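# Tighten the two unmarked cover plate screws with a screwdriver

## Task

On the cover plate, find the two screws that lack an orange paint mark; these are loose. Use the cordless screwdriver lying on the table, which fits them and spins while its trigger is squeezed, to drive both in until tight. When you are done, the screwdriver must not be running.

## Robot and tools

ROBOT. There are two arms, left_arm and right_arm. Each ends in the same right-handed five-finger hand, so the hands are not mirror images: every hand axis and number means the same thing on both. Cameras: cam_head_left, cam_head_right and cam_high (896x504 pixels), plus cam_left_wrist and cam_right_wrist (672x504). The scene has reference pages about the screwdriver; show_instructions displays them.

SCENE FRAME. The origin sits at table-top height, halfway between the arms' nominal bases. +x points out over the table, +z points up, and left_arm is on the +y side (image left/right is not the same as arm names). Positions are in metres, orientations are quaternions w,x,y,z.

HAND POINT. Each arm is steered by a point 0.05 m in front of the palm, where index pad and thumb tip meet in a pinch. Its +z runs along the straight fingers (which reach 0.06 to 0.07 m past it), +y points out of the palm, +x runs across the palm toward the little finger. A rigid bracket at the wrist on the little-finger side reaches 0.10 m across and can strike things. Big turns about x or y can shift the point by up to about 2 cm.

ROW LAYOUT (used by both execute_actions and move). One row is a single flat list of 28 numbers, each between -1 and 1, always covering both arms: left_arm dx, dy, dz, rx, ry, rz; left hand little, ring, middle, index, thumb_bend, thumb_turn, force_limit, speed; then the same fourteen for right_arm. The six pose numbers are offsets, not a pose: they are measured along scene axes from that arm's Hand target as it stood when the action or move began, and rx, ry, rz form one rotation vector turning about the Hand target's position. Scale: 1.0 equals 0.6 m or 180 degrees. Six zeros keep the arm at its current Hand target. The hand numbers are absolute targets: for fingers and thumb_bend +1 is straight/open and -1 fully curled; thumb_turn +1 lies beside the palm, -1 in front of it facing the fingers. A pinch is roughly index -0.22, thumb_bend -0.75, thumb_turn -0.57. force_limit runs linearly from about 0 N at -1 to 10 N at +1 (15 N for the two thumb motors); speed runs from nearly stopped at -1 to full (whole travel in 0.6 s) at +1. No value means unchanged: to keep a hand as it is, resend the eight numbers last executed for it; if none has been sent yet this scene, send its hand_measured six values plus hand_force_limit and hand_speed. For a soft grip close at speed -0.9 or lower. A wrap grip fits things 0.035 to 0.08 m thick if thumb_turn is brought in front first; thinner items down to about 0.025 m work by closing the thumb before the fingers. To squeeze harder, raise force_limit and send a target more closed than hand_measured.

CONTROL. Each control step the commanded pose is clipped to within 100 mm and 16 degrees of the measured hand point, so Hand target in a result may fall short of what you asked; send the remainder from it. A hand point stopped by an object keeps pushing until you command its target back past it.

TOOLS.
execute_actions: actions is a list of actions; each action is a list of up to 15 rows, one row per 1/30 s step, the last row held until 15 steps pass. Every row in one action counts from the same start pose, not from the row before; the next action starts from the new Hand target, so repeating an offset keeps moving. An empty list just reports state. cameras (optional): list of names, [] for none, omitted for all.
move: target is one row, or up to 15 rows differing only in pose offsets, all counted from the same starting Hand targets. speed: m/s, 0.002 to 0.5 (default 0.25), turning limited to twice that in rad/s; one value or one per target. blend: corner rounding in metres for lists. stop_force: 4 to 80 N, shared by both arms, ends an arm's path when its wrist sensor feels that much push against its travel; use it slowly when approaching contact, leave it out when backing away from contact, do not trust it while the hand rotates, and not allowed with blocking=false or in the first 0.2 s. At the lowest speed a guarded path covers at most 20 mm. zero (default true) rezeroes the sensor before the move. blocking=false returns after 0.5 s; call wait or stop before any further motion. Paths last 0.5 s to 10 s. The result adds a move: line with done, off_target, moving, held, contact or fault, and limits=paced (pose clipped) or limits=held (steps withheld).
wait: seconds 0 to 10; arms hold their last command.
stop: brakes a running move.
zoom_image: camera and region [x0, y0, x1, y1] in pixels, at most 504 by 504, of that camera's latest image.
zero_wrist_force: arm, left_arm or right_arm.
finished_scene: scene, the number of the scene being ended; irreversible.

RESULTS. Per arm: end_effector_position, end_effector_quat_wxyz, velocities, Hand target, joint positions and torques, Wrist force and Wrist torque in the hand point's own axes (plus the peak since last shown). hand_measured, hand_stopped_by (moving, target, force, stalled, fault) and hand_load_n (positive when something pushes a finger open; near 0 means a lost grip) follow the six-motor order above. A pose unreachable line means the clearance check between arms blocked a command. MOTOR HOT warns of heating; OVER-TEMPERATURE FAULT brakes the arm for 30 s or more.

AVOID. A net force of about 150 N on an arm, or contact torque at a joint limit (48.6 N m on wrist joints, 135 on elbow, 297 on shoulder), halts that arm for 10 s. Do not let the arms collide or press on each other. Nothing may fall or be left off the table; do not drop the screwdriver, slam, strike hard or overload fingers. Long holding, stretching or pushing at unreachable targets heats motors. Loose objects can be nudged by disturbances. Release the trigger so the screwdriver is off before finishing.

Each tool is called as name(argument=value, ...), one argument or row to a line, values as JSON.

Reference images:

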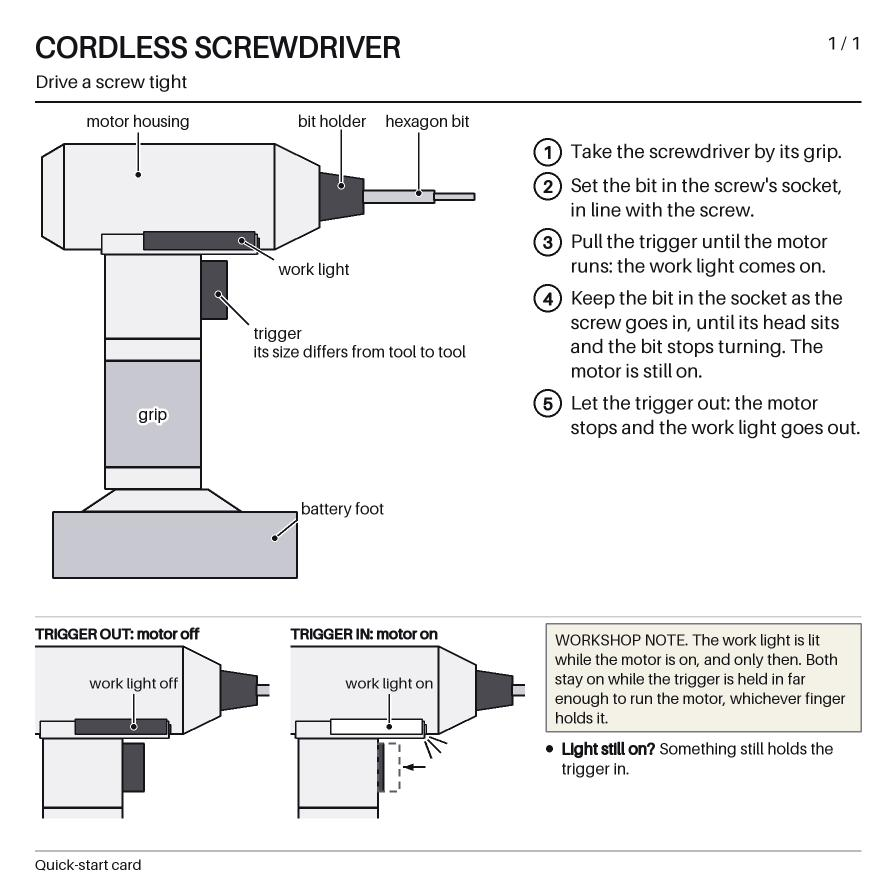

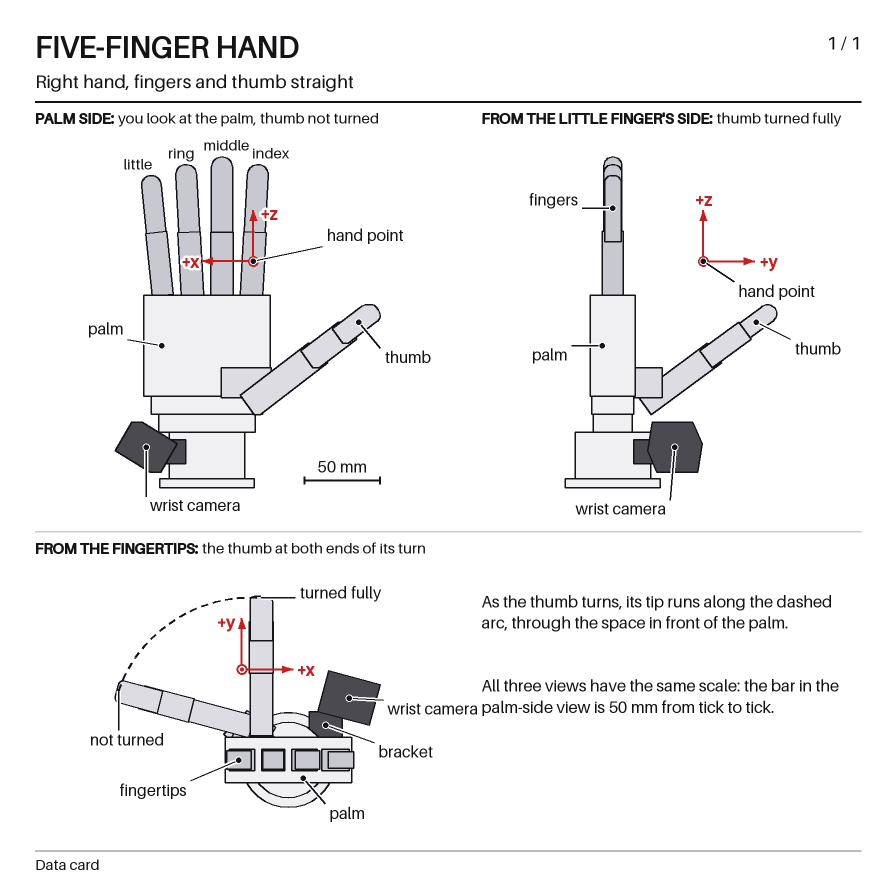

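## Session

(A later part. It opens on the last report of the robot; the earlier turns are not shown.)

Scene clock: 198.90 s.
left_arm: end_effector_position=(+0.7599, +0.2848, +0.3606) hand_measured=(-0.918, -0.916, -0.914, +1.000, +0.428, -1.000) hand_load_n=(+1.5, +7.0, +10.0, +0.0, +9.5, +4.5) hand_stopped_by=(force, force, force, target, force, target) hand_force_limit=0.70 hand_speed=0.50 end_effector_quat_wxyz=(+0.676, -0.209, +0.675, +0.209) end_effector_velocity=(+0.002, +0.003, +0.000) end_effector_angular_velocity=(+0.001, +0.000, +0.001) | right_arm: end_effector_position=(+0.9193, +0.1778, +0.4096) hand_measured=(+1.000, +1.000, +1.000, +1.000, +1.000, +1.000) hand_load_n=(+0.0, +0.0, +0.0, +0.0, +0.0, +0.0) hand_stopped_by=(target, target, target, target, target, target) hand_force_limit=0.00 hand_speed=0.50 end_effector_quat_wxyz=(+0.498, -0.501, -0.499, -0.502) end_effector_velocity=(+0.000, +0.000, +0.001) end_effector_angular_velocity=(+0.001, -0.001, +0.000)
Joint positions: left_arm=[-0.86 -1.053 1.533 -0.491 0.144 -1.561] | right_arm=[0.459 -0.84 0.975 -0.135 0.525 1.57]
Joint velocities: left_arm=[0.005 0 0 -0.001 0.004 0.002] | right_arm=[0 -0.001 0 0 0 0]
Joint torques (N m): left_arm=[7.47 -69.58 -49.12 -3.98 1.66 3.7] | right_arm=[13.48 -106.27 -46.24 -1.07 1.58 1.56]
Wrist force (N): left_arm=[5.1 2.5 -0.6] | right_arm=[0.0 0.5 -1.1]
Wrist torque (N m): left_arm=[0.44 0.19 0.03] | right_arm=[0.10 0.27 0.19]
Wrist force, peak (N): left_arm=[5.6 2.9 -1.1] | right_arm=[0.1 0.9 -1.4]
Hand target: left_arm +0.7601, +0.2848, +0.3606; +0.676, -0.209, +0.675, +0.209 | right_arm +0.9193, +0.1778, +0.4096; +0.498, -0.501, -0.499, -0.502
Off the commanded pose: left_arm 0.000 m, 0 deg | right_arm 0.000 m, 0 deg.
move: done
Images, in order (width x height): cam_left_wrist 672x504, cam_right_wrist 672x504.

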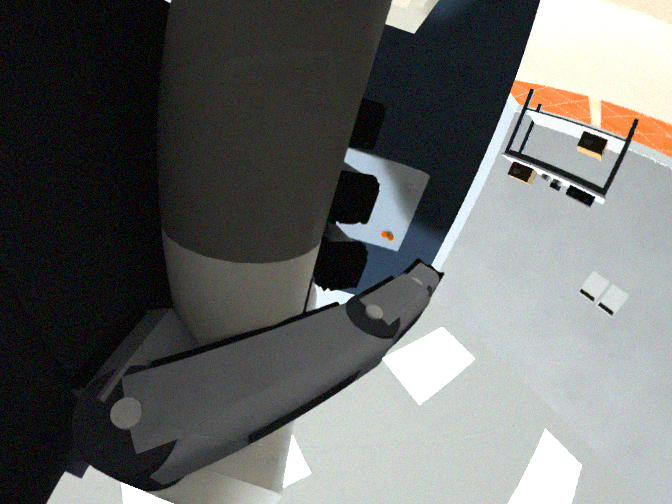

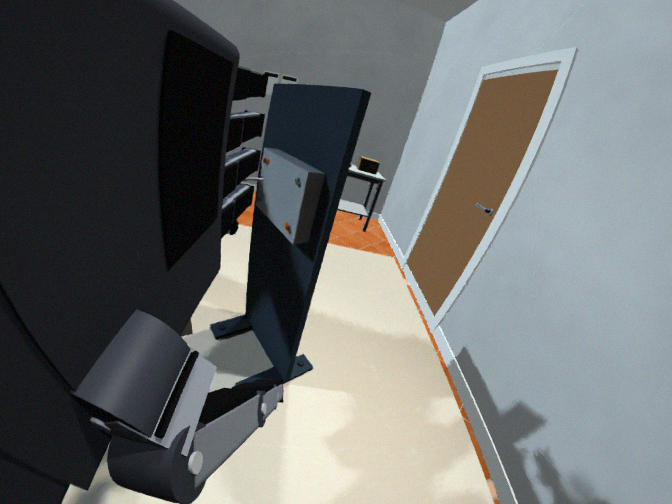

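move(
  target=[-0.0885,0.1215,-0.0883,0,0,0,-1,-1,-1,1,-1,-1,0.7,0.5,-0.0885,0.1215,-0.0883,0,0,0,1,1,1,1,1,1,0,0.5],
  speed=0.1,
  cameras=["cam_right_wrist","cam_high"],
)

zoom_image(
  camera="cam_right_wrist",
  region=[240, 145, 324, 208],
)

zoom_image(
  camera="cam_right_wrist",
  region=[282, 165, 317, 195],
)

Scene clock: 200.97 s.
left_arm: end_effector_position=(+0.7071, +0.3579, +0.3079) hand_measured=(-0.918, -0.916, -0.914, +1.000, +0.428, -1.000) hand_load_n=(+2.0, +7.5, +10.0, +0.0, +9.5, +4.5) hand_stopped_by=(force, force, force, target, force, target) hand_force_limit=0.70 hand_speed=0.50 end_effector_quat_wxyz=(+0.676, -0.209, +0.675, +0.209) end_effector_velocity=(+0.000, +0.000, +0.000) end_effector_angular_velocity=(+0.000, +0.000, +0.000) | right_arm: end_effector_position=(+0.8661, +0.2507, +0.3565) hand_measured=(+1.000, +1.000, +1.000, +1.000, +1.000, +1.000) hand_load_n=(-0.5, +0.0, +0.0, +0.0, +0.0, +0.0) hand_stopped_by=(target, target, target, target, target, target) hand_force_limit=0.00 hand_speed=0.50 end_effector_quat_wxyz=(+0.498, -0.501, -0.499, -0.502) end_effector_velocity=(+0.000, +0.000, +0.001) end_effector_angular_velocity=(+0.001, -0.001, +0.000)
Joint positions: left_arm=[-0.845 -1.128 1.761 -0.643 0.159 -1.561] | right_arm=[0.551 -0.803 1.005 -0.201 0.617 1.57]
Joint velocities: left_arm=[0 0 0 0 0 0] | right_arm=[0 -0.001 0 0 0 0]
Joint torques (N m): left_arm=[-14.64 -48.5 -48.9 -1.58 -0.64 1.08] | right_arm=[-10.41 -116.83 -47.62 0.92 -0.93 -0.02]
Wrist force (N): left_arm=[5.0 2.8 -0.8] | right_arm=[0.1 0.6 -1.3]
Wrist torque (N m): left_arm=[0.51 0.21 0.04] | right_arm=[0.15 0.26 0.19]
Wrist force, peak (N): left_arm=[6.1 4.6 -0.7] | right_arm=[1.4 1.4 -2.1]
Hand target: left_arm +0.7071, +0.3578, +0.3078; +0.676, -0.209, +0.675, +0.209 | right_arm +0.8662, +0.2506, +0.3566; +0.498, -0.501, -0.499, -0.502
Off the commanded pose: left_arm 0.000 m, 0 deg | right_arm 0.000 m, 0 deg.
move: done
Images, in order (width x height): cam_high 896x504, cam_right_wrist 672x504.

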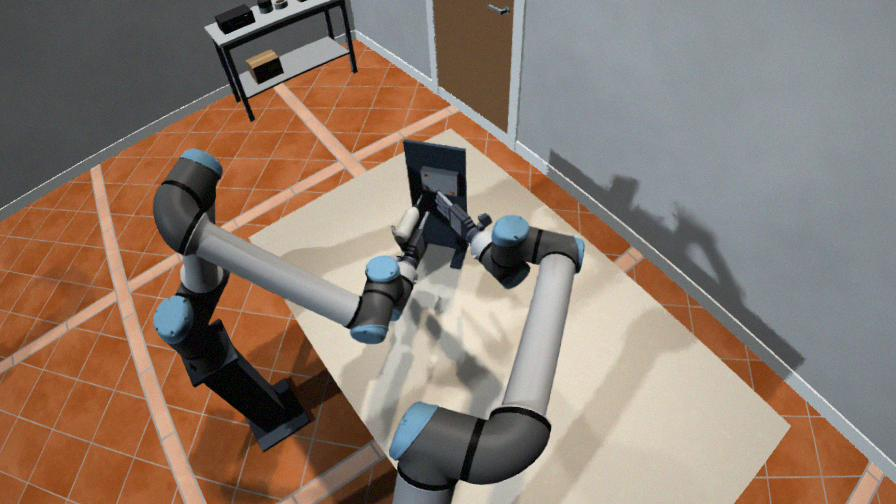

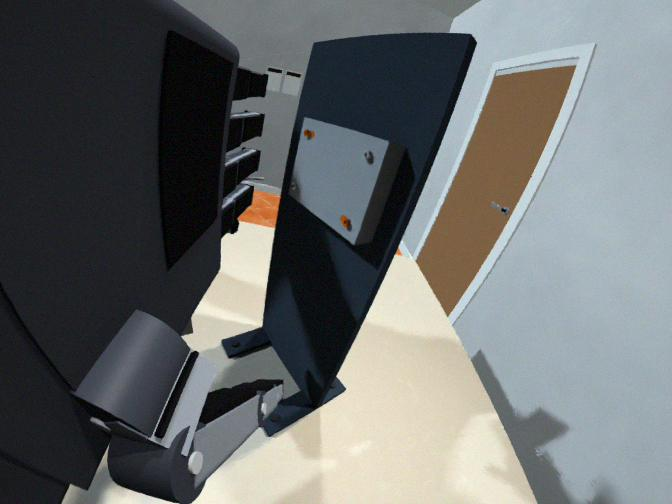

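Scaled by 6.000 from the camera's 672x504 image, which has a finer 960x720 frame.

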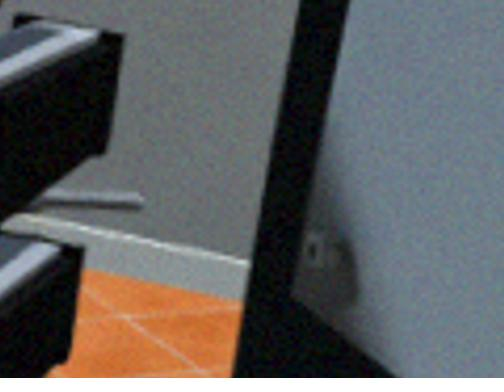

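Scaled by 14.400 from the camera's 672x504 image, which has a finer 960x720 frame.

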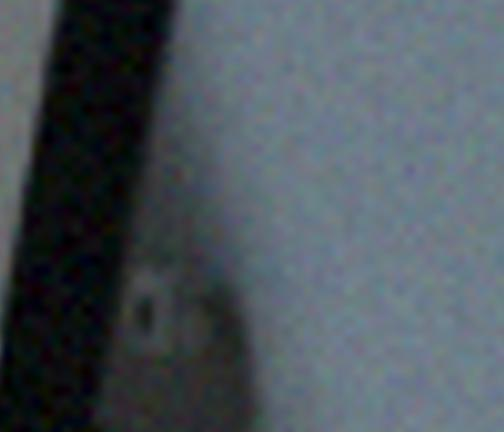

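move(
  target=[0.0374,0.0224,-0.0105,0,0,0,-1,-1,-1,1,-1,-1,0.7,0.5,0,0,-0.0103,0,0,0,1,1,1,1,1,1,0,0.5],
  speed=0.05,
  cameras=["cam_right_wrist"],
)

zoom_image(
  camera="cam_right_wrist",
  region=[240, 145, 324, 208],
)

zoom_image(
  camera="cam_right_wrist",
  region=[282, 165, 317, 195],
)

Scene clock: 203.23 s.
left_arm: end_effector_position=(+0.7298, +0.3713, +0.3015) hand_measured=(-0.918, -0.916, -0.914, +1.000, +0.428, -1.000) hand_load_n=(+2.0, +7.0, +10.0, +0.0, +9.5, +5.0) hand_stopped_by=(force, force, force, target, force, target) hand_force_limit=0.70 hand_speed=0.50 end_effector_quat_wxyz=(+0.676, -0.209, +0.675, +0.209) end_effector_velocity=(-0.002, -0.002, +0.001) end_effector_angular_velocity=(-0.001, -0.001, +0.001) | right_arm: end_effector_position=(+0.8662, +0.2506, +0.3503) hand_measured=(+1.000, +1.000, +1.000, +1.000, +1.000, +1.000) hand_load_n=(+0.0, +0.0, +0.0, +0.0, +0.0, +0.0) hand_stopped_by=(target, target, target, target, target, target) hand_force_limit=0.00 hand_speed=0.50 end_effector_quat_wxyz=(+0.498, -0.501, -0.499, -0.502) end_effector_velocity=(+0.000, +0.000, +0.000) end_effector_angular_velocity=(+0.000, +0.000, +0.000)
Joint positions: left_arm=[-0.81 -1.105 1.738 -0.641 0.194 -1.563] | right_arm=[0.551 -0.801 1.012 -0.211 0.617 1.57]
Joint velocities: left_arm=[-0.004 -0.002 0.001 0 -0.005 0] | right_arm=[0 0 0 0 0 0]
Joint torques (N m): left_arm=[-12.04 -100.25 -28.11 2.58 -1.88 -3.64] | right_arm=[-13.75 -106.29 -45.07 -0.93 -1.2 -0.3]
Wrist force (N): left_arm=[5.1 2.6 -0.8] | right_arm=[-0.2 0.4 -1.4]
Wrist torque (N m): left_arm=[0.48 0.19 0.05] | right_arm=[0.12 0.31 0.17]
Wrist force, peak (N): left_arm=[5.7 3.0 -1.2] | right_arm=[-0.4 0.7 -1.4]
Hand target: left_arm +0.7295, +0.3713, +0.3015; +0.676, -0.209, +0.675, +0.209 | right_arm +0.8662, +0.2506, +0.3504; +0.498, -0.501, -0.499, -0.502
Off the commanded pose: left_arm 0.000 m, 0 deg | right_arm 0.000 m, 0 deg.
move: done
Images, in order (width x height): cam_right_wrist 672x504.

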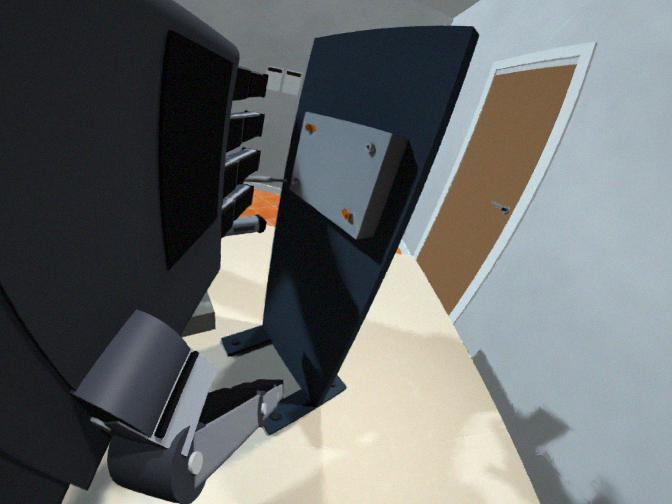

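Scaled by 6.000 from the camera's 672x504 image, which has a finer 960x720 frame.

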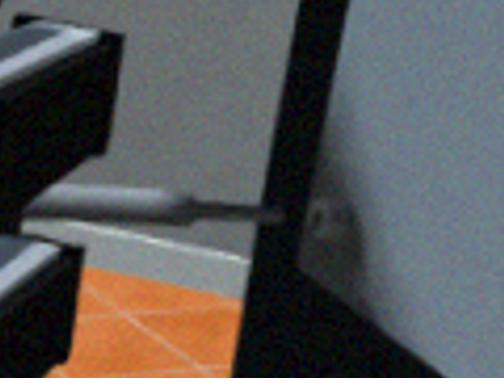

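Scaled by 14.400 from the camera's 672x504 image, which has a finer 960x720 frame.

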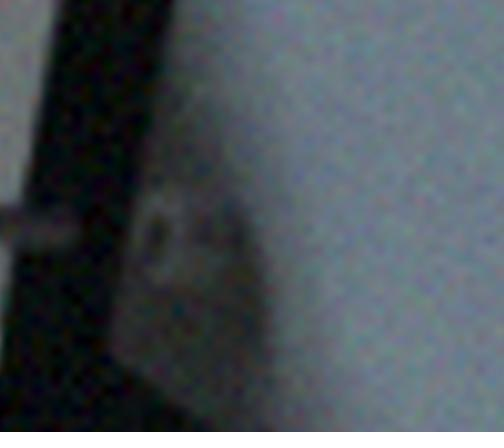

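move(
  target=[0.0203,0.0147,0.0004,0,0,0,-1,-1,-1,1,-1,-1,0.7,0.5,0,0,0,0,0,0,1,1,1,1,1,1,0,0.5],
  speed=0.006,
  stop_force=4,
  cameras=["cam_right_wrist"],
)

zoom_image(
  camera="cam_right_wrist",
  region=[282, 165, 317, 195],
)

Scene clock: 206.20 s.
left_arm: end_effector_position=(+0.7370, +0.3767, +0.3016) hand_measured=(-0.918, -0.916, -0.914, +1.000, +0.428, -1.000) hand_load_n=(+2.5, +7.0, +9.5, +0.0, +9.5, +4.5) hand_stopped_by=(force, force, force, target, force, target) hand_force_limit=0.70 hand_speed=0.50 end_effector_quat_wxyz=(+0.676, -0.209, +0.675, +0.209) end_effector_velocity=(+0.000, +0.001, +0.000) end_effector_angular_velocity=(+0.000, +0.000, +0.000) | right_arm: end_effector_position=(+0.8662, +0.2506, +0.3505) hand_measured=(+1.000, +1.000, +1.000, +1.000, +1.000, +1.000) hand_load_n=(+0.0, +0.0, +0.0, +0.0, +0.0, +0.0) hand_stopped_by=(target, target, target, target, target, target) hand_force_limit=0.00 hand_speed=0.50 end_effector_quat_wxyz=(+0.498, -0.501, -0.499, -0.502) end_effector_velocity=(+0.000, +0.000, +0.001) end_effector_angular_velocity=(+0.001, -0.001, +0.000)
Joint positions: left_arm=[-0.798 -1.101 1.73 -0.638 0.206 -1.563] | right_arm=[0.551 -0.801 1.012 -0.21 0.617 1.57]
Joint velocities: left_arm=[0.001 0 0 0 0.001 0] | right_arm=[0 -0.001 0 0 0 0]
Joint torques (N m): left_arm=[-14.26 -91.04 -24.84 -3.68 -2.36 -2.77] | right_arm=[-10.05 -114.88 -43 -0.25 -0.36 -0.65]
Wrist force (N): left_arm=[5.3 2.9 -1.1] | right_arm=[-0.1 0.2 -1.1]
Wrist torque (N m): left_arm=[0.50 0.15 0.06] | right_arm=[0.08 0.27 0.18]
Wrist force, peak (N): left_arm=[7.2 2.5 -11.9] | right_arm=[-0.1 0.5 -1.8]
Hand target: left_arm +0.7370, +0.3767, +0.3017; +0.676, -0.209, +0.675, +0.209 | right_arm +0.8662, +0.2506, +0.3504; +0.498, -0.501, -0.499, -0.502
Off the commanded pose: left_arm 0.006 m, 0 deg | right_arm 0.000 m, 0 deg.
move: contact (left_arm)
Images, in order (width x height): cam_right_wrist 672x504.

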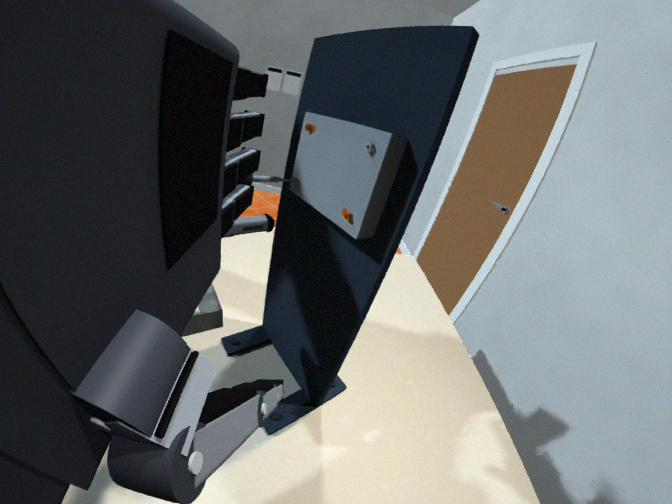

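Scaled by 14.400 from the camera's 672x504 image, which has a finer 960x720 frame.

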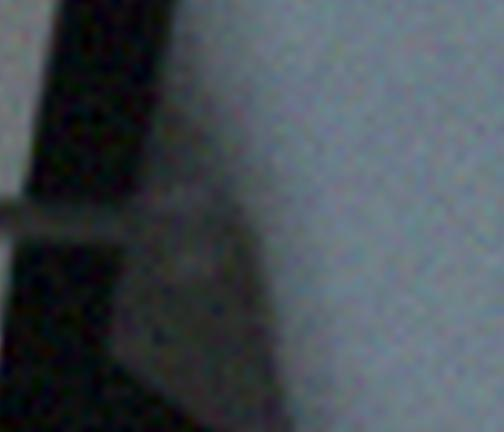

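move(
  target=[0.0002,0.00015,0,0,0,0,-1,-1,-1,-1,-1,-1,0.7,0,0,0,0,0,0,0,1,1,1,1,1,1,0,0.5],
  cameras=[],
)

move(
  target=[
    [0.00098,-0.00135,-0.0020,0,0,0,-1,-1,-1,-1,-1,-1,0.7,0,0,0,0,0,0,0,1,1,1,1,1,1,0,0.5],
    [0.00098,-0.00135,0.0017,0,0,0,-1,-1,-1,-1,-1,-1,0.7,0,0,0,0,0,0,0,1,1,1,1,1,1,0,0.5],
    [0.00059,-0.00081,0.0017,0,0,0,-1,-1,-1,-1,-1,-1,0.7,0,0,0,0,0,0,0,1,1,1,1,1,1,0,0.5],
    [0.00059,-0.00081,-0.0020,0,0,0,-1,-1,-1,-1,-1,-1,0.7,0,0,0,0,0,0,0,1,1,1,1,1,1,0,0.5],
    [0.0002,-0.00027,-0.0020,0,0,0,-1,-1,-1,-1,-1,-1,0.7,0,0,0,0,0,0,0,1,1,1,1,1,1,0,0.5],
    [0.0002,-0.00027,0.0017,0,0,0,-1,-1,-1,-1,-1,-1,0.7,0,0,0,0,0,0,0,1,1,1,1,1,1,0,0.5],
    [-0.0002,0.00027,0.0017,0,0,0,-1,-1,-1,-1,-1,-1,0.7,0,0,0,0,0,0,0,1,1,1,1,1,1,0,0.5],
    [-0.0002,0.00027,-0.0020,0,0,0,-1,-1,-1,-1,-1,-1,0.7,0,0,0,0,0,0,0,1,1,1,1,1,1,0,0.5],
  ],
  speed=0.002,
  stop_force=4,
  cameras=["cam_right_wrist"],
)

zoom_image(
  camera="cam_right_wrist",
  region=[282, 165, 317, 195],
)

Scene clock: 208.13 s.
left_arm: end_effector_position=(+0.7371, +0.3768, +0.3017) hand_measured=(-0.918, -0.916, -0.914, -0.880, +0.428, -1.000) hand_load_n=(+2.5, +7.5, +9.0, +10.0, +9.5, +4.5) hand_stopped_by=(force, force, force, force, force, target) hand_force_limit=0.70 hand_speed=0.00 end_effector_quat_wxyz=(+0.676, -0.209, +0.675, +0.209) end_effector_velocity=(+0.000, +0.000, +0.000) end_effector_angular_velocity=(+0.000, +0.000, +0.000) | right_arm: end_effector_position=(+0.8662, +0.2506, +0.3505) hand_measured=(+1.000, +1.000, +1.000, +1.000, +1.000, +1.000) hand_load_n=(+0.0, +0.0, +0.0, +0.0, +0.0, +0.0) hand_stopped_by=(target, target, target, target, target, target) hand_force_limit=0.00 hand_speed=0.50 end_effector_quat_wxyz=(+0.498, -0.501, -0.499, -0.502) end_effector_velocity=(+0.000, +0.000, +0.002) end_effector_angular_velocity=(+0.001, -0.001, +0.000)
Joint positions: left_arm=[-0.798 -1.1 1.73 -0.638 0.206 -1.563] | right_arm=[0.551 -0.801 1.012 -0.21 0.617 1.57]
Joint velocities: left_arm=[0 0 0 0 0 0] | right_arm=[0 -0.002 0 0 0 0]
Joint torques (N m): left_arm=[16.33 -56.77 -50.54 2.12 2.59 -0.44] | right_arm=[-7.26 -116.13 -39.97 -1.04 0.21 -0.93]
Wrist force (N): left_arm=[6.2 4.2 -10.4] | right_arm=[-0.1 0.2 -1.2]
Wrist torque (N m): left_arm=[0.63 -0.07 0.03] | right_arm=[0.08 0.29 0.17]
Wrist force, peak (N): left_arm=[6.2 4.2 -10.4] | right_arm=[0.0 0.4 -1.5]
Hand target: left_arm +0.7371, +0.3768, +0.3017; +0.676, -0.209, +0.675, +0.209 | right_arm +0.8662, +0.2506, +0.3504; +0.498, -0.501, -0.499, -0.502
Off the commanded pose: left_arm 0.000 m, 0 deg | right_arm 0.000 m, 0 deg.
move: done
No camera images: "cameras" was empty.

Scene clock: 214.53 s.
left_arm: end_effector_position=(+0.7370, +0.3769, +0.3004) hand_measured=(-0.918, -0.916, -0.914, -0.880, +0.428, -1.000) hand_load_n=(+2.0, +7.0, +8.5, +9.5, +10.0, +4.5) hand_stopped_by=(force, force, force, force, force, target) hand_force_limit=0.70 hand_speed=0.00 end_effector_quat_wxyz=(+0.676, -0.209, +0.675, +0.209) end_effector_velocity=(+0.000, -0.001, +0.000) end_effector_angular_velocity=(+0.000, +0.000, -0.001) | right_arm: end_effector_position=(+0.8662, +0.2506, +0.3504) hand_measured=(+1.000, +1.000, +1.000, +1.000, +1.000, +1.000) hand_load_n=(+0.5, +0.0, +0.0, +0.0, +0.0, +0.0) hand_stopped_by=(target, target, target, target, target, target) hand_force_limit=0.00 hand_speed=0.50 end_effector_quat_wxyz=(+0.498, -0.501, -0.499, -0.502) end_effector_velocity=(+0.000, +0.000, +0.000) end_effector_angular_velocity=(+0.001, -0.001, +0.000)
Joint positions: left_arm=[-0.798 -1.1 1.731 -0.64 0.206 -1.563] | right_arm=[0.551 -0.801 1.012 -0.21 0.617 1.57]
Joint velocities: left_arm=[-0.001 0 0 0 0 0] | right_arm=[0 0 0 -0.002 0 0]
Joint torques (N m): left_arm=[9.65 -58.06 -29.12 -2.79 1.93 -1.94] | right_arm=[0.85 -116.27 -38.64 -3.52 0.6 -1.34]
Wrist force (N): left_arm=[4.7 4.1 -6.6] | right_arm=[0.1 0.8 -1.0]
Wrist torque (N m): left_arm=[0.61 0.03 0.00] | right_arm=[0.16 0.25 0.20]
Wrist force, peak (N): left_arm=[5.5 4.8 -12.4] | right_arm=[-0.1 0.3 -1.6]
Hand target: left_arm +0.7370, +0.3769, +0.3005; +0.676, -0.209, +0.675, +0.209 | right_arm +0.8662, +0.2506, +0.3504; +0.498, -0.501, -0.499, -0.502
Off the commanded pose: left_arm 0.000 m, 0 deg | right_arm 0.000 m, 0 deg.
move: done
Images, in order (width x height): cam_right_wrist 672x504.

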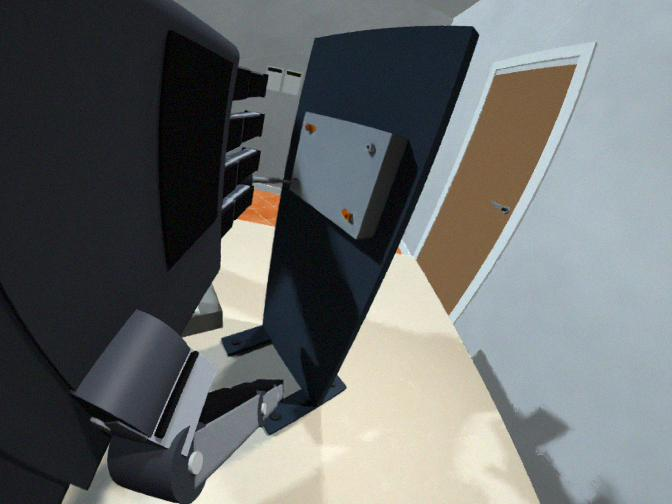

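Scaled by 14.400 from the camera's 672x504 image, which has a finer 960x720 frame.

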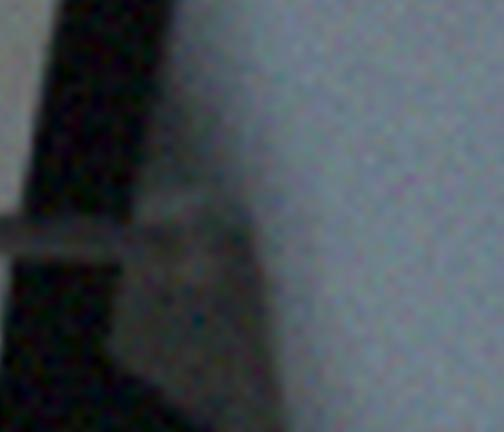

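execute_actions(
  actions=[],
  cameras=["cam_right_wrist","cam_left_wrist"],
)

zoom_image(
  camera="cam_right_wrist",
  region=[240, 145, 324, 208],
)

zoom_image(
  camera="cam_right_wrist",
  region=[282, 165, 317, 195],
)

Scene clock: 215.17 s.
left_arm: end_effector_position=(+0.7370, +0.3769, +0.3004) hand_measured=(-0.918, -0.916, -0.914, -0.880, +0.428, -1.000) hand_load_n=(+2.0, +7.0, +9.0, +10.0, +9.5, +4.5) hand_stopped_by=(force, force, force, force, force, target) hand_force_limit=0.70 hand_speed=0.00 end_effector_quat_wxyz=(+0.676, -0.209, +0.675, +0.209) end_effector_velocity=(+0.000, +0.001, +0.000) end_effector_angular_velocity=(-0.002, -0.001, +0.001) | right_arm: end_effector_position=(+0.8662, +0.2506, +0.3504) hand_measured=(+1.000, +1.000, +1.000, +1.000, +1.000, +1.000) hand_load_n=(+0.0, +0.0, +0.0, +0.5, +0.0, +0.0) hand_stopped_by=(target, target, target, target, target, target) hand_force_limit=0.00 hand_speed=0.50 end_effector_quat_wxyz=(+0.498, -0.501, -0.499, -0.502) end_effector_velocity=(+0.000, +0.000, -0.001) end_effector_angular_velocity=(-0.001, +0.001, +0.000)
Joint positions: left_arm=[-0.798 -1.1 1.731 -0.64 0.206 -1.563] | right_arm=[0.551 -0.801 1.012 -0.21 0.617 1.57]
Joint velocities: left_arm=[0.001 -0.001 0 0 0 -0.002] | right_arm=[0 0.001 0 0 0 0]
Joint torques (N m): left_arm=[10.44 -67.6 -30.32 -0.47 1.49 -0.02] | right_arm=[1.5 -115.6 -38.68 -3.71 0.71 -1.38]
Wrist force (N): left_arm=[5.1 3.6 -5.9] | right_arm=[0.1 0.7 -1.2]
Wrist torque (N m): left_arm=[0.49 -0.04 0.01] | right_arm=[0.16 0.26 0.19]
Wrist force, peak (N): left_arm=[5.1 4.0 -6.5] | right_arm=[-0.4 0.6 -1.6]
Hand target: left_arm +0.7370, +0.3769, +0.3005; +0.676, -0.209, +0.675, +0.209 | right_arm +0.8662, +0.2506, +0.3504; +0.498, -0.501, -0.499, -0.502
Off the commanded pose: left_arm 0.000 m, 0 deg | right_arm 0.000 m, 0 deg.
Images, in order (width x height): cam_left_wrist 672x504, cam_right_wrist 672x504.

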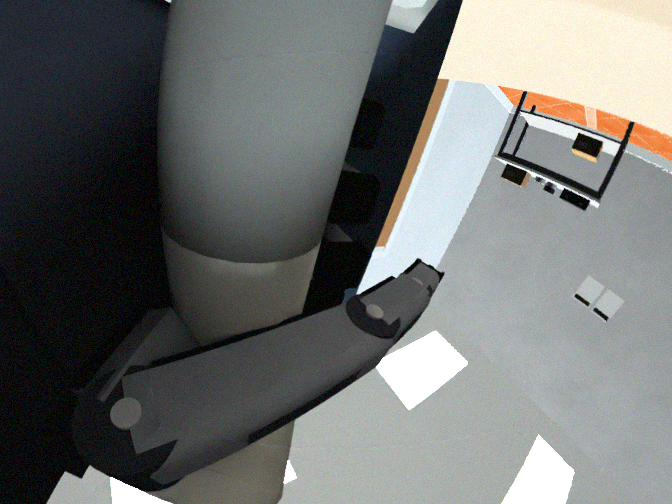

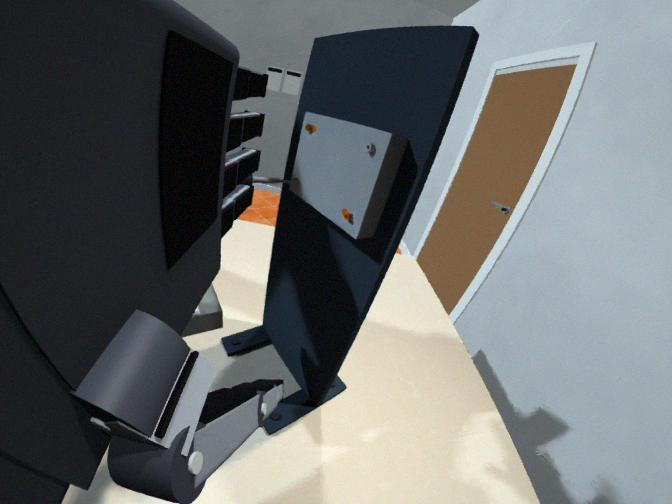

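Scaled by 6.000 from the camera's 672x504 image, which has a finer 960x720 frame.

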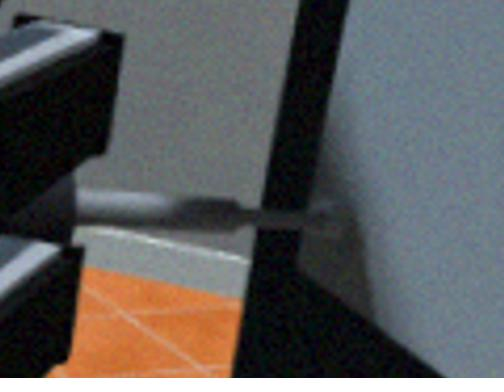

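Scaled by 14.400 from the camera's 672x504 image, which has a finer 960x720 frame.

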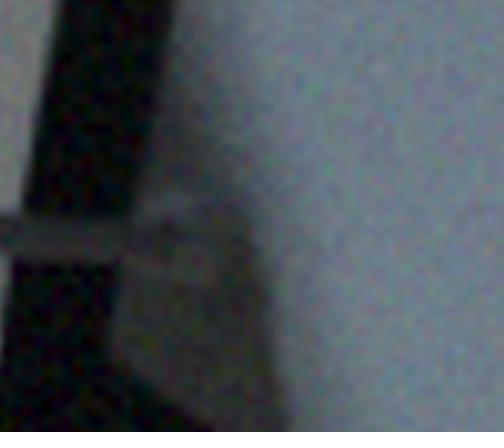

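move(
  target=[
    [-0.00039,0.00054,0,0,0,0,-1,-1,-1,-1,-1,-1,0.7,0,0,0,0,0,0,0,1,1,1,1,1,1,0,0.5],
    [-0.00039,0.00054,0.0035,0,0,0,-1,-1,-1,-1,-1,-1,0.7,0,0,0,0,0,0,0,1,1,1,1,1,1,0,0.5],
  ],
  speed=0.002,
  cameras=[],
)

move(
  target=[
    [-0.00039,0.00054,0,0,0,0,-1,-1,-1,-1,-1,-1,0.7,0,0,0,0,0,0,0,1,1,1,1,1,1,0,0.5],
    [-0.00039,0.00054,-0.0035,0,0,0,-1,-1,-1,-1,-1,-1,0.7,0,0,0,0,0,0,0,1,1,1,1,1,1,0,0.5],
  ],
  speed=0.002,
  cameras=[],
)

move(
  target=[
    [-0.00039,0.00054,0,0,0,0,-1,-1,-1,-1,-1,-1,0.7,0,0,0,0,0,0,0,1,1,1,1,1,1,0,0.5],
    [-0.00039,0.00054,0.0035,0,0,0,-1,-1,-1,-1,-1,-1,0.7,0,0,0,0,0,0,0,1,1,1,1,1,1,0,0.5],
  ],
  speed=0.002,
  cameras=["cam_right_wrist"],
)

zoom_image(
  camera="cam_right_wrist",
  region=[282, 165, 317, 195],
)

Scene clock: 216.97 s.
left_arm: end_effector_position=(+0.7368, +0.3772, +0.3026) hand_measured=(-0.918, -0.916, -0.914, -0.880, +0.428, -1.000) hand_load_n=(+2.0, +7.0, +8.5, +9.5, +10.0, +4.0) hand_stopped_by=(force, force, force, force, force, target) hand_force_limit=0.70 hand_speed=0.00 end_effector_quat_wxyz=(+0.676, -0.209, +0.675, +0.209) end_effector_velocity=(+0.000, +0.001, +0.000) end_effector_angular_velocity=(+0.001, +0.001, +0.001) | right_arm: end_effector_position=(+0.8662, +0.2506, +0.3504) hand_measured=(+1.000, +1.000, +1.000, +1.000, +1.000, +1.000) hand_load_n=(+0.0, +0.0, +0.0, +0.0, +0.0, +0.0) hand_stopped_by=(target, target, target, target, target, target) hand_force_limit=0.00 hand_speed=0.50 end_effector_quat_wxyz=(+0.498, -0.501, -0.499, -0.502) end_effector_velocity=(+0.000, +0.000, +0.001) end_effector_angular_velocity=(+0.000, +0.000, +0.000)
Joint positions: left_arm=[-0.798 -1.102 1.731 -0.637 0.206 -1.563] | right_arm=[0.551 -0.801 1.012 -0.21 0.617 1.57]
Joint velocities: left_arm=[0.001 0 0 0.001 0 0] | right_arm=[0 -0.001 0 0.001 0 0]
Joint torques (N m): left_arm=[8.52 -86.26 -51.89 2.17 2.2 2.66] | right_arm=[3.71 -115.59 -39.16 -3.41 0.71 -1.43]
Wrist force (N): left_arm=[6.9 3.0 -11.3] | right_arm=[-0.1 0.5 -1.2]
Wrist torque (N m): left_arm=[0.71 -0.09 0.09] | right_arm=[0.13 0.29 0.18]
Wrist force, peak (N): left_arm=[6.9 3.0 -11.3] | right_arm=[-0.3 0.6 -1.6]
Hand target: left_arm +0.7368, +0.3772, +0.3026; +0.676, -0.209, +0.675, +0.209 | right_arm +0.8662, +0.2506, +0.3504; +0.498, -0.501, -0.499, -0.502
Off the commanded pose: left_arm 0.000 m, 0 deg | right_arm 0.000 m, 0 deg.
move: done
No camera images: "cameras" was empty.

Scene clock: 218.43 s.
left_arm: end_effector_position=(+0.7365, +0.3776, +0.3004) hand_measured=(-0.918, -0.916, -0.914, -0.880, +0.428, -1.000) hand_load_n=(+2.0, +7.0, +9.0, +9.5, +10.0, +4.0) hand_stopped_by=(force, force, force, force, force, target) hand_force_limit=0.70 hand_speed=0.00 end_effector_quat_wxyz=(+0.676, -0.209, +0.675, +0.209) end_effector_velocity=(+0.000, +0.001, +0.000) end_effector_angular_velocity=(-0.001, -0.001, +0.001) | right_arm: end_effector_position=(+0.8662, +0.2506, +0.3504) hand_measured=(+1.000, +1.000, +1.000, +1.000, +1.000, +1.000) hand_load_n=(+0.0, +0.0, +0.0, +0.0, +0.0, +0.0) hand_stopped_by=(target, target, target, target, target, target) hand_force_limit=0.00 hand_speed=0.50 end_effector_quat_wxyz=(+0.498, -0.501, -0.499, -0.502) end_effector_velocity=(+0.000, +0.000, +0.001) end_effector_angular_velocity=(+0.000, +0.000, +0.000)
Joint positions: left_arm=[-0.798 -1.101 1.733 -0.64 0.206 -1.563] | right_arm=[0.551 -0.801 1.012 -0.21 0.617 1.57]
Joint velocities: left_arm=[0 0 0 0 -0.001 -0.001] | right_arm=[0 -0.001 0 0.001 0 0]
Joint torques (N m): left_arm=[7.59 -55.06 -24.65 -3.54 2.36 -2.7] | right_arm=[5.96 -115.4 -39.28 -3.57 0.67 -1.32]
Wrist force (N): left_arm=[4.7 3.0 -5.6] | right_arm=[-0.1 0.2 -1.5]
Wrist torque (N m): left_arm=[0.69 -0.06 0.05] | right_arm=[0.10 0.29 0.17]
Wrist force, peak (N): left_arm=[6.4 3.4 -10.6] | right_arm=[0.0 0.4 -1.6]
Hand target: left_arm +0.7365, +0.3776, +0.3005; +0.676, -0.209, +0.675, +0.209 | right_arm +0.8662, +0.2506, +0.3504; +0.498, -0.501, -0.499, -0.502
Off the commanded pose: left_arm 0.000 m, 0 deg | right_arm 0.000 m, 0 deg.
move: done
No camera images: "cameras" was empty.

Scene clock: 219.90 s.
left_arm: end_effector_position=(+0.7363, +0.3779, +0.3026) hand_measured=(-0.918, -0.916, -0.914, -0.880, +0.428, -1.000) hand_load_n=(+2.0, +6.5, +8.5, +9.5, +9.5, +4.0) hand_stopped_by=(force, force, force, force, force, target) hand_force_limit=0.70 hand_speed=0.00 end_effector_quat_wxyz=(+0.676, -0.209, +0.675, +0.209) end_effector_velocity=(+0.000, +0.000, +0.000) end_effector_angular_velocity=(+0.000, +0.000, +0.001) | right_arm: end_effector_position=(+0.8662, +0.2506, +0.3504) hand_measured=(+1.000, +1.000, +1.000, +1.000, +1.000, +1.000) hand_load_n=(+0.0, +0.0, +0.0, +0.0, +0.0, +0.0) hand_stopped_by=(target, target, target, target, target, target) hand_force_limit=0.00 hand_speed=0.50 end_effector_quat_wxyz=(+0.498, -0.501, -0.499, -0.502) end_effector_velocity=(+0.000, +0.000, -0.001) end_effector_angular_velocity=(+0.000, +0.000, +0.000)
Joint positions: left_arm=[-0.798 -1.103 1.732 -0.637 0.206 -1.563] | right_arm=[0.551 -0.801 1.012 -0.21 0.617 1.57]
Joint velocities: left_arm=[0 0 0 0 0 0] | right_arm=[0 0.001 0 -0.001 0 0]
Joint torques (N m): left_arm=[6.78 -91.1 -51.06 2.27 0.71 0.88] | right_arm=[7.42 -116.44 -39.32 -3.45 0.49 -1.39]
Wrist force (N): left_arm=[6.8 2.8 -11.4] | right_arm=[-0.1 0.2 -1.4]
Wrist torque (N m): left_arm=[0.74 -0.07 0.09] | right_arm=[0.10 0.30 0.17]
Wrist force, peak (N): left_arm=[7.3 2.9 -12.1] | right_arm=[0.1 0.4 -1.6]
Hand target: left_arm +0.7363, +0.3779, +0.3026; +0.676, -0.209, +0.675, +0.209 | right_arm +0.8662, +0.2506, +0.3504; +0.498, -0.501, -0.499, -0.502
Off the commanded pose: left_arm 0.000 m, 0 deg | right_arm 0.000 m, 0 deg.
move: done
Images, in order (width x height): cam_right_wrist 672x504.

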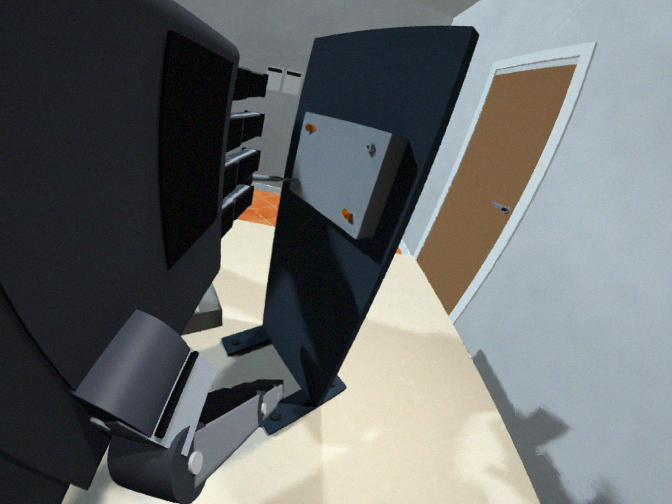

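Scaled by 14.400 from the camera's 672x504 image, which has a finer 960x720 frame.

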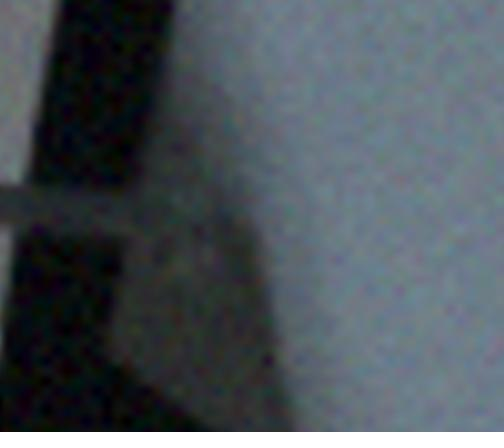

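move(
  target=[-0.0135,-0.0098,-0.0020,0,0,0,-1,-1,-1,1,-1,-1,0.7,0.5,0,0,0,0,0,0,1,1,1,1,1,1,0,0.5],
  speed=0.04,
  cameras=["cam_right_wrist"],
)

zoom_image(
  camera="cam_right_wrist",
  region=[240, 145, 324, 208],
)

zoom_image(
  camera="cam_right_wrist",
  region=[282, 165, 317, 195],
)

zoom_image(
  camera="cam_right_wrist",
  region=[266, 165, 301, 195],
)

Scene clock: 221.20 s.
left_arm: end_effector_position=(+0.7281, +0.3720, +0.3013) hand_measured=(-0.918, -0.916, -0.914, +1.000, +0.428, -1.000) hand_load_n=(+1.5, +7.0, +10.0, +0.0, +9.0, +5.0) hand_stopped_by=(force, force, force, target, force, target) hand_force_limit=0.70 hand_speed=0.50 end_effector_quat_wxyz=(+0.676, -0.209, +0.675, +0.209) end_effector_velocity=(+0.000, +0.000, +0.000) end_effector_angular_velocity=(+0.000, +0.000, +0.000) | right_arm: end_effector_position=(+0.8662, +0.2506, +0.3504) hand_measured=(+1.000, +1.000, +1.000, +1.000, +1.000, +1.000) hand_load_n=(+0.0, +0.0, +0.0, +0.0, +0.0, +0.0) hand_stopped_by=(target, target, target, target, target, target) hand_force_limit=0.00 hand_speed=0.50 end_effector_quat_wxyz=(+0.498, -0.501, -0.499, -0.502) end_effector_velocity=(+0.000, +0.000, +0.000) end_effector_angular_velocity=(+0.000, +0.001, +0.000)
Joint positions: left_arm=[-0.811 -1.108 1.742 -0.643 0.193 -1.563] | right_arm=[0.551 -0.801 1.012 -0.21 0.617 1.57]
Joint velocities: left_arm=[0 0.001 0 0 0 -0.001] | right_arm=[0 0 0 0.001 0 0]
Joint torques (N m): left_arm=[9.28 -71.87 -47.73 -2.31 2.52 4.16] | right_arm=[8.19 -115.95 -39.35 -3.45 0.71 -1.37]
Wrist force (N): left_arm=[5.0 3.0 -0.8] | right_arm=[-0.2 0.3 -1.4]
Wrist torque (N m): left_arm=[0.54 0.20 0.05] | right_arm=[0.10 0.30 0.17]
Wrist force, peak (N): left_arm=[6.8 2.7 -12.2] | right_arm=[0.1 0.6 -1.5]
Hand target: left_arm +0.7282, +0.3720, +0.3014; +0.676, -0.209, +0.675, +0.209 | right_arm +0.8662, +0.2506, +0.3504; +0.498, -0.501, -0.499, -0.502
Off the commanded pose: left_arm 0.000 m, 0 deg | right_arm 0.000 m, 0 deg.
move: done
Images, in order (width x height): cam_right_wrist 672x504.

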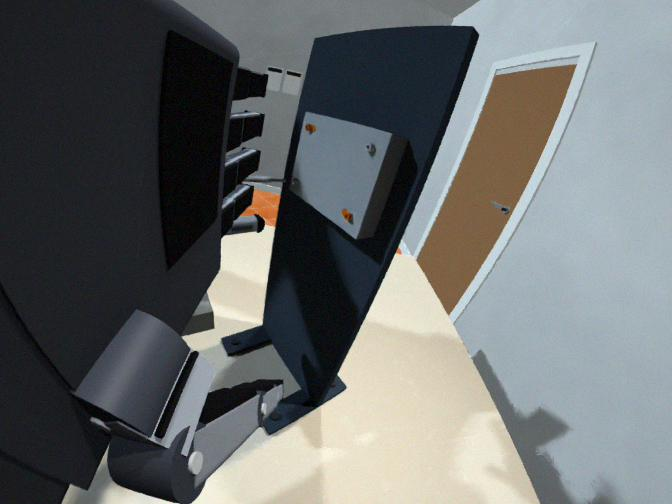

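Scaled by 6.000 from the camera's 672x504 image, which has a finer 960x720 frame.

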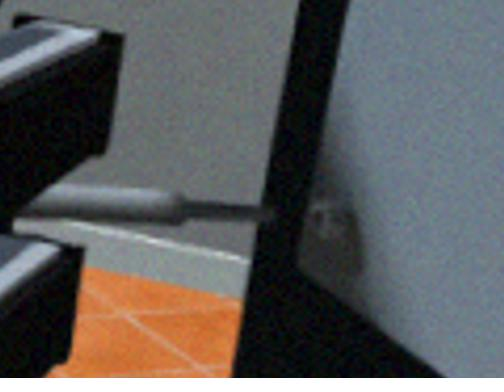

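Scaled by 14.400 from the camera's 672x504 image, which has a finer 960x720 frame.

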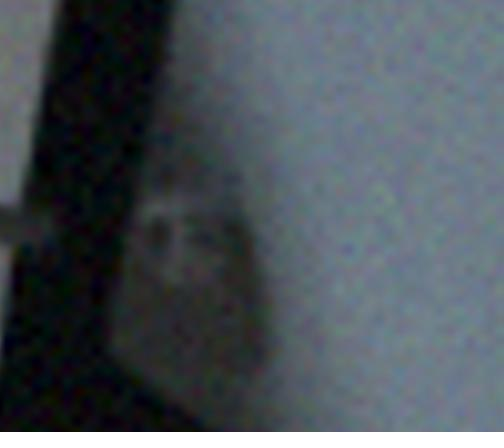

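Scaled by 14.400 from the camera's 672x504 image, which has a finer 960x720 frame.

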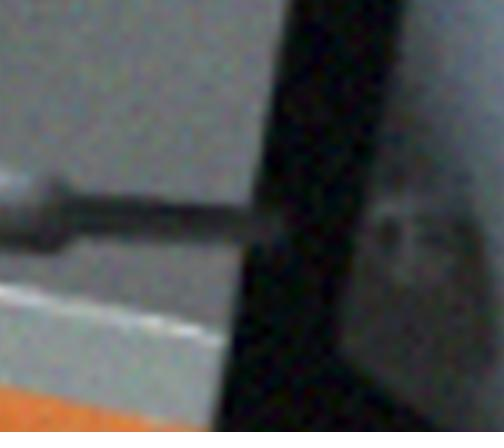

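move(
  target=[-0.0029,0.0041,0,0,0,0,-1,-1,-1,1,-1,-1,0.7,0.5,0,0,0,0,0,0,1,1,1,1,1,1,0,0.5],
  speed=0.04,
  cameras=["cam_right_wrist"],
)

zoom_image(
  camera="cam_right_wrist",
  region=[266, 165, 301, 195],
)

move(
  target=[0.0081,0.0059,0,0,0,0,-1,-1,-1,1,-1,-1,0.7,0.5,0,0,0,0,0,0,1,1,1,1,1,1,0,0.5],
  speed=0.04,
  cameras=["cam_right_wrist"],
)

zoom_image(
  camera="cam_right_wrist",
  region=[266, 165, 301, 195],
)

Scene clock: 222.27 s.
left_arm: end_effector_position=(+0.7264, +0.3745, +0.3014) hand_measured=(-0.918, -0.916, -0.914, +1.000, +0.428, -1.000) hand_load_n=(+2.0, +7.0, +9.5, +0.0, +9.0, +5.0) hand_stopped_by=(force, force, force, target, force, target) hand_force_limit=0.70 hand_speed=0.50 end_effector_quat_wxyz=(+0.676, -0.209, +0.675, +0.209) end_effector_velocity=(+0.000, +0.001, +0.000) end_effector_angular_velocity=(+0.000, +0.000, +0.001) | right_arm: end_effector_position=(+0.8662, +0.2506, +0.3504) hand_measured=(+1.000, +1.000, +1.000, +1.000, +1.000, +1.000) hand_load_n=(+0.0, -0.5, -0.5, +0.0, +0.0, +0.0) hand_stopped_by=(target, target, target, target, target, target) hand_force_limit=0.00 hand_speed=0.50 end_effector_quat_wxyz=(+0.498, -0.501, -0.499, -0.502) end_effector_velocity=(+0.000, +0.000, +0.000) end_effector_angular_velocity=(+0.000, +0.000, +0.000)
Joint positions: left_arm=[-0.81 -1.111 1.748 -0.645 0.193 -1.563] | right_arm=[0.551 -0.801 1.012 -0.21 0.617 1.57]
Joint velocities: left_arm=[0.001 -0.001 0 0 0 0.001] | right_arm=[0 0 0 0 0 0]
Joint torques (N m): left_arm=[5.66 -80.83 -31.17 -3.33 2.38 -1.24] | right_arm=[10.26 -116.02 -39.98 -3.33 0.5 -1.18]
Wrist force (N): left_arm=[5.2 2.8 -0.9] | right_arm=[-0.1 0.6 -1.2]
Wrist torque (N m): left_arm=[0.51 0.18 0.05] | right_arm=[0.15 0.29 0.18]
Wrist force, peak (N): left_arm=[5.5 3.0 -0.9] | right_arm=[0.0 0.2 -1.7]
Hand target: left_arm +0.7264, +0.3745, +0.3014; +0.676, -0.209, +0.675, +0.209 | right_arm +0.8662, +0.2506, +0.3504; +0.498, -0.501, -0.499, -0.502
Off the commanded pose: left_arm 0.000 m, 0 deg | right_arm 0.000 m, 0 deg.
move: done
Images, in order (width x height): cam_right_wrist 672x504.

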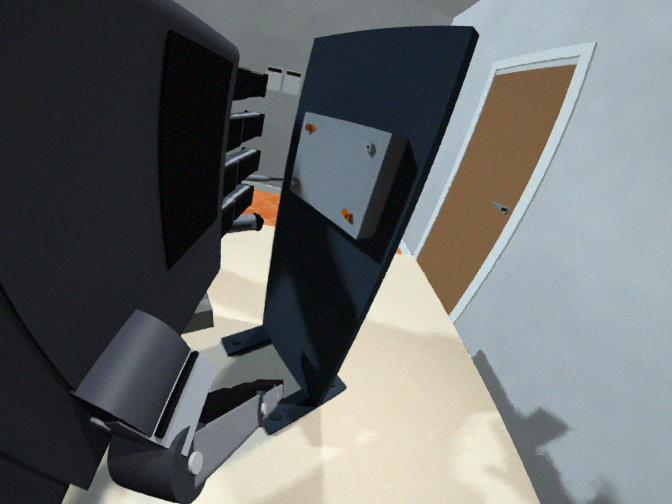

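Scaled by 14.400 from the camera's 672x504 image, which has a finer 960x720 frame.

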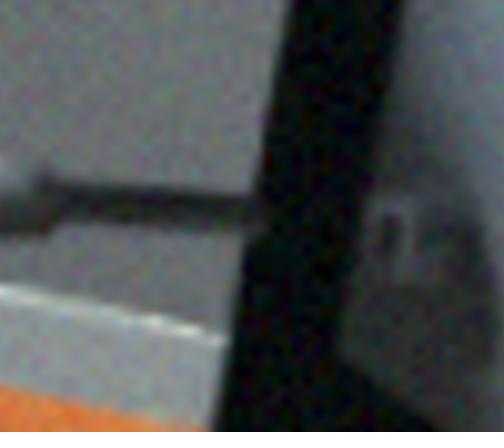

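Scene clock: 222.97 s.
left_arm: end_effector_position=(+0.7314, +0.3781, +0.3014) hand_measured=(-0.918, -0.916, -0.914, +1.000, +0.428, -1.000) hand_load_n=(+1.5, +7.0, +10.0, +0.0, +9.0, +5.0) hand_stopped_by=(force, force, force, target, force, target) hand_force_limit=0.70 hand_speed=0.50 end_effector_quat_wxyz=(+0.676, -0.209, +0.675, +0.209) end_effector_velocity=(+0.000, +0.000, +0.000) end_effector_angular_velocity=(+0.001, +0.001, +0.000) | right_arm: end_effector_position=(+0.8662, +0.2506, +0.3504) hand_measured=(+1.000, +1.000, +1.000, +1.000, +1.000, +1.000) hand_load_n=(+0.0, +0.0, +0.0, +0.0, +0.0, +0.0) hand_stopped_by=(target, target, target, target, target, target) hand_force_limit=0.00 hand_speed=0.50 end_effector_quat_wxyz=(+0.498, -0.501, -0.499, -0.502) end_effector_velocity=(+0.000, +0.000, -0.002) end_effector_angular_velocity=(-0.001, +0.001, +0.000)
Joint positions: left_arm=[-0.802 -1.108 1.743 -0.643 0.202 -1.563] | right_arm=[0.551 -0.801 1.012 -0.21 0.617 1.57]
Joint velocities: left_arm=[0 0.001 0 0 0 0.001] | right_arm=[0 0.001 0 0 0 0]
Joint torques (N m): left_arm=[-12.53 -59.77 -44.38 2.68 -0.53 -3.43] | right_arm=[11.99 -116.52 -39.93 -3.4 0.59 -1.24]
Wrist force (N): left_arm=[5.2 3.2 -0.9] | right_arm=[-0.1 0.6 -0.9]
Wrist torque (N m): left_arm=[0.59 0.18 0.06] | right_arm=[0.13 0.28 0.17]
Wrist force, peak (N): left_arm=[5.2 3.1 -1.6] | right_arm=[0.0 0.6 -1.5]
Hand target: left_arm +0.7313, +0.3780, +0.3014; +0.676, -0.209, +0.675, +0.209 | right_arm +0.8662, +0.2506, +0.3504; +0.498, -0.501, -0.499, -0.502
Off the commanded pose: left_arm 0.000 m, 0 deg | right_arm 0.000 m, 0 deg.
move: done
Images, in order (width x height): cam_right_wrist 672x504.

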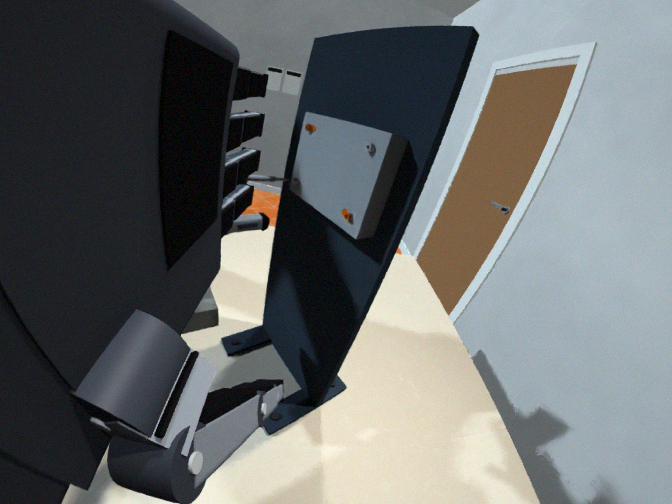

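Scaled by 14.400 from the camera's 672x504 image, which has a finer 960x720 frame.

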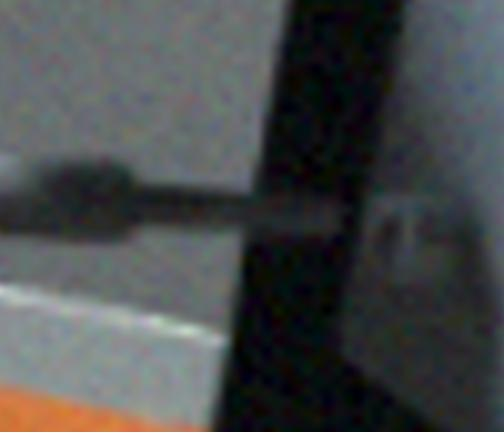

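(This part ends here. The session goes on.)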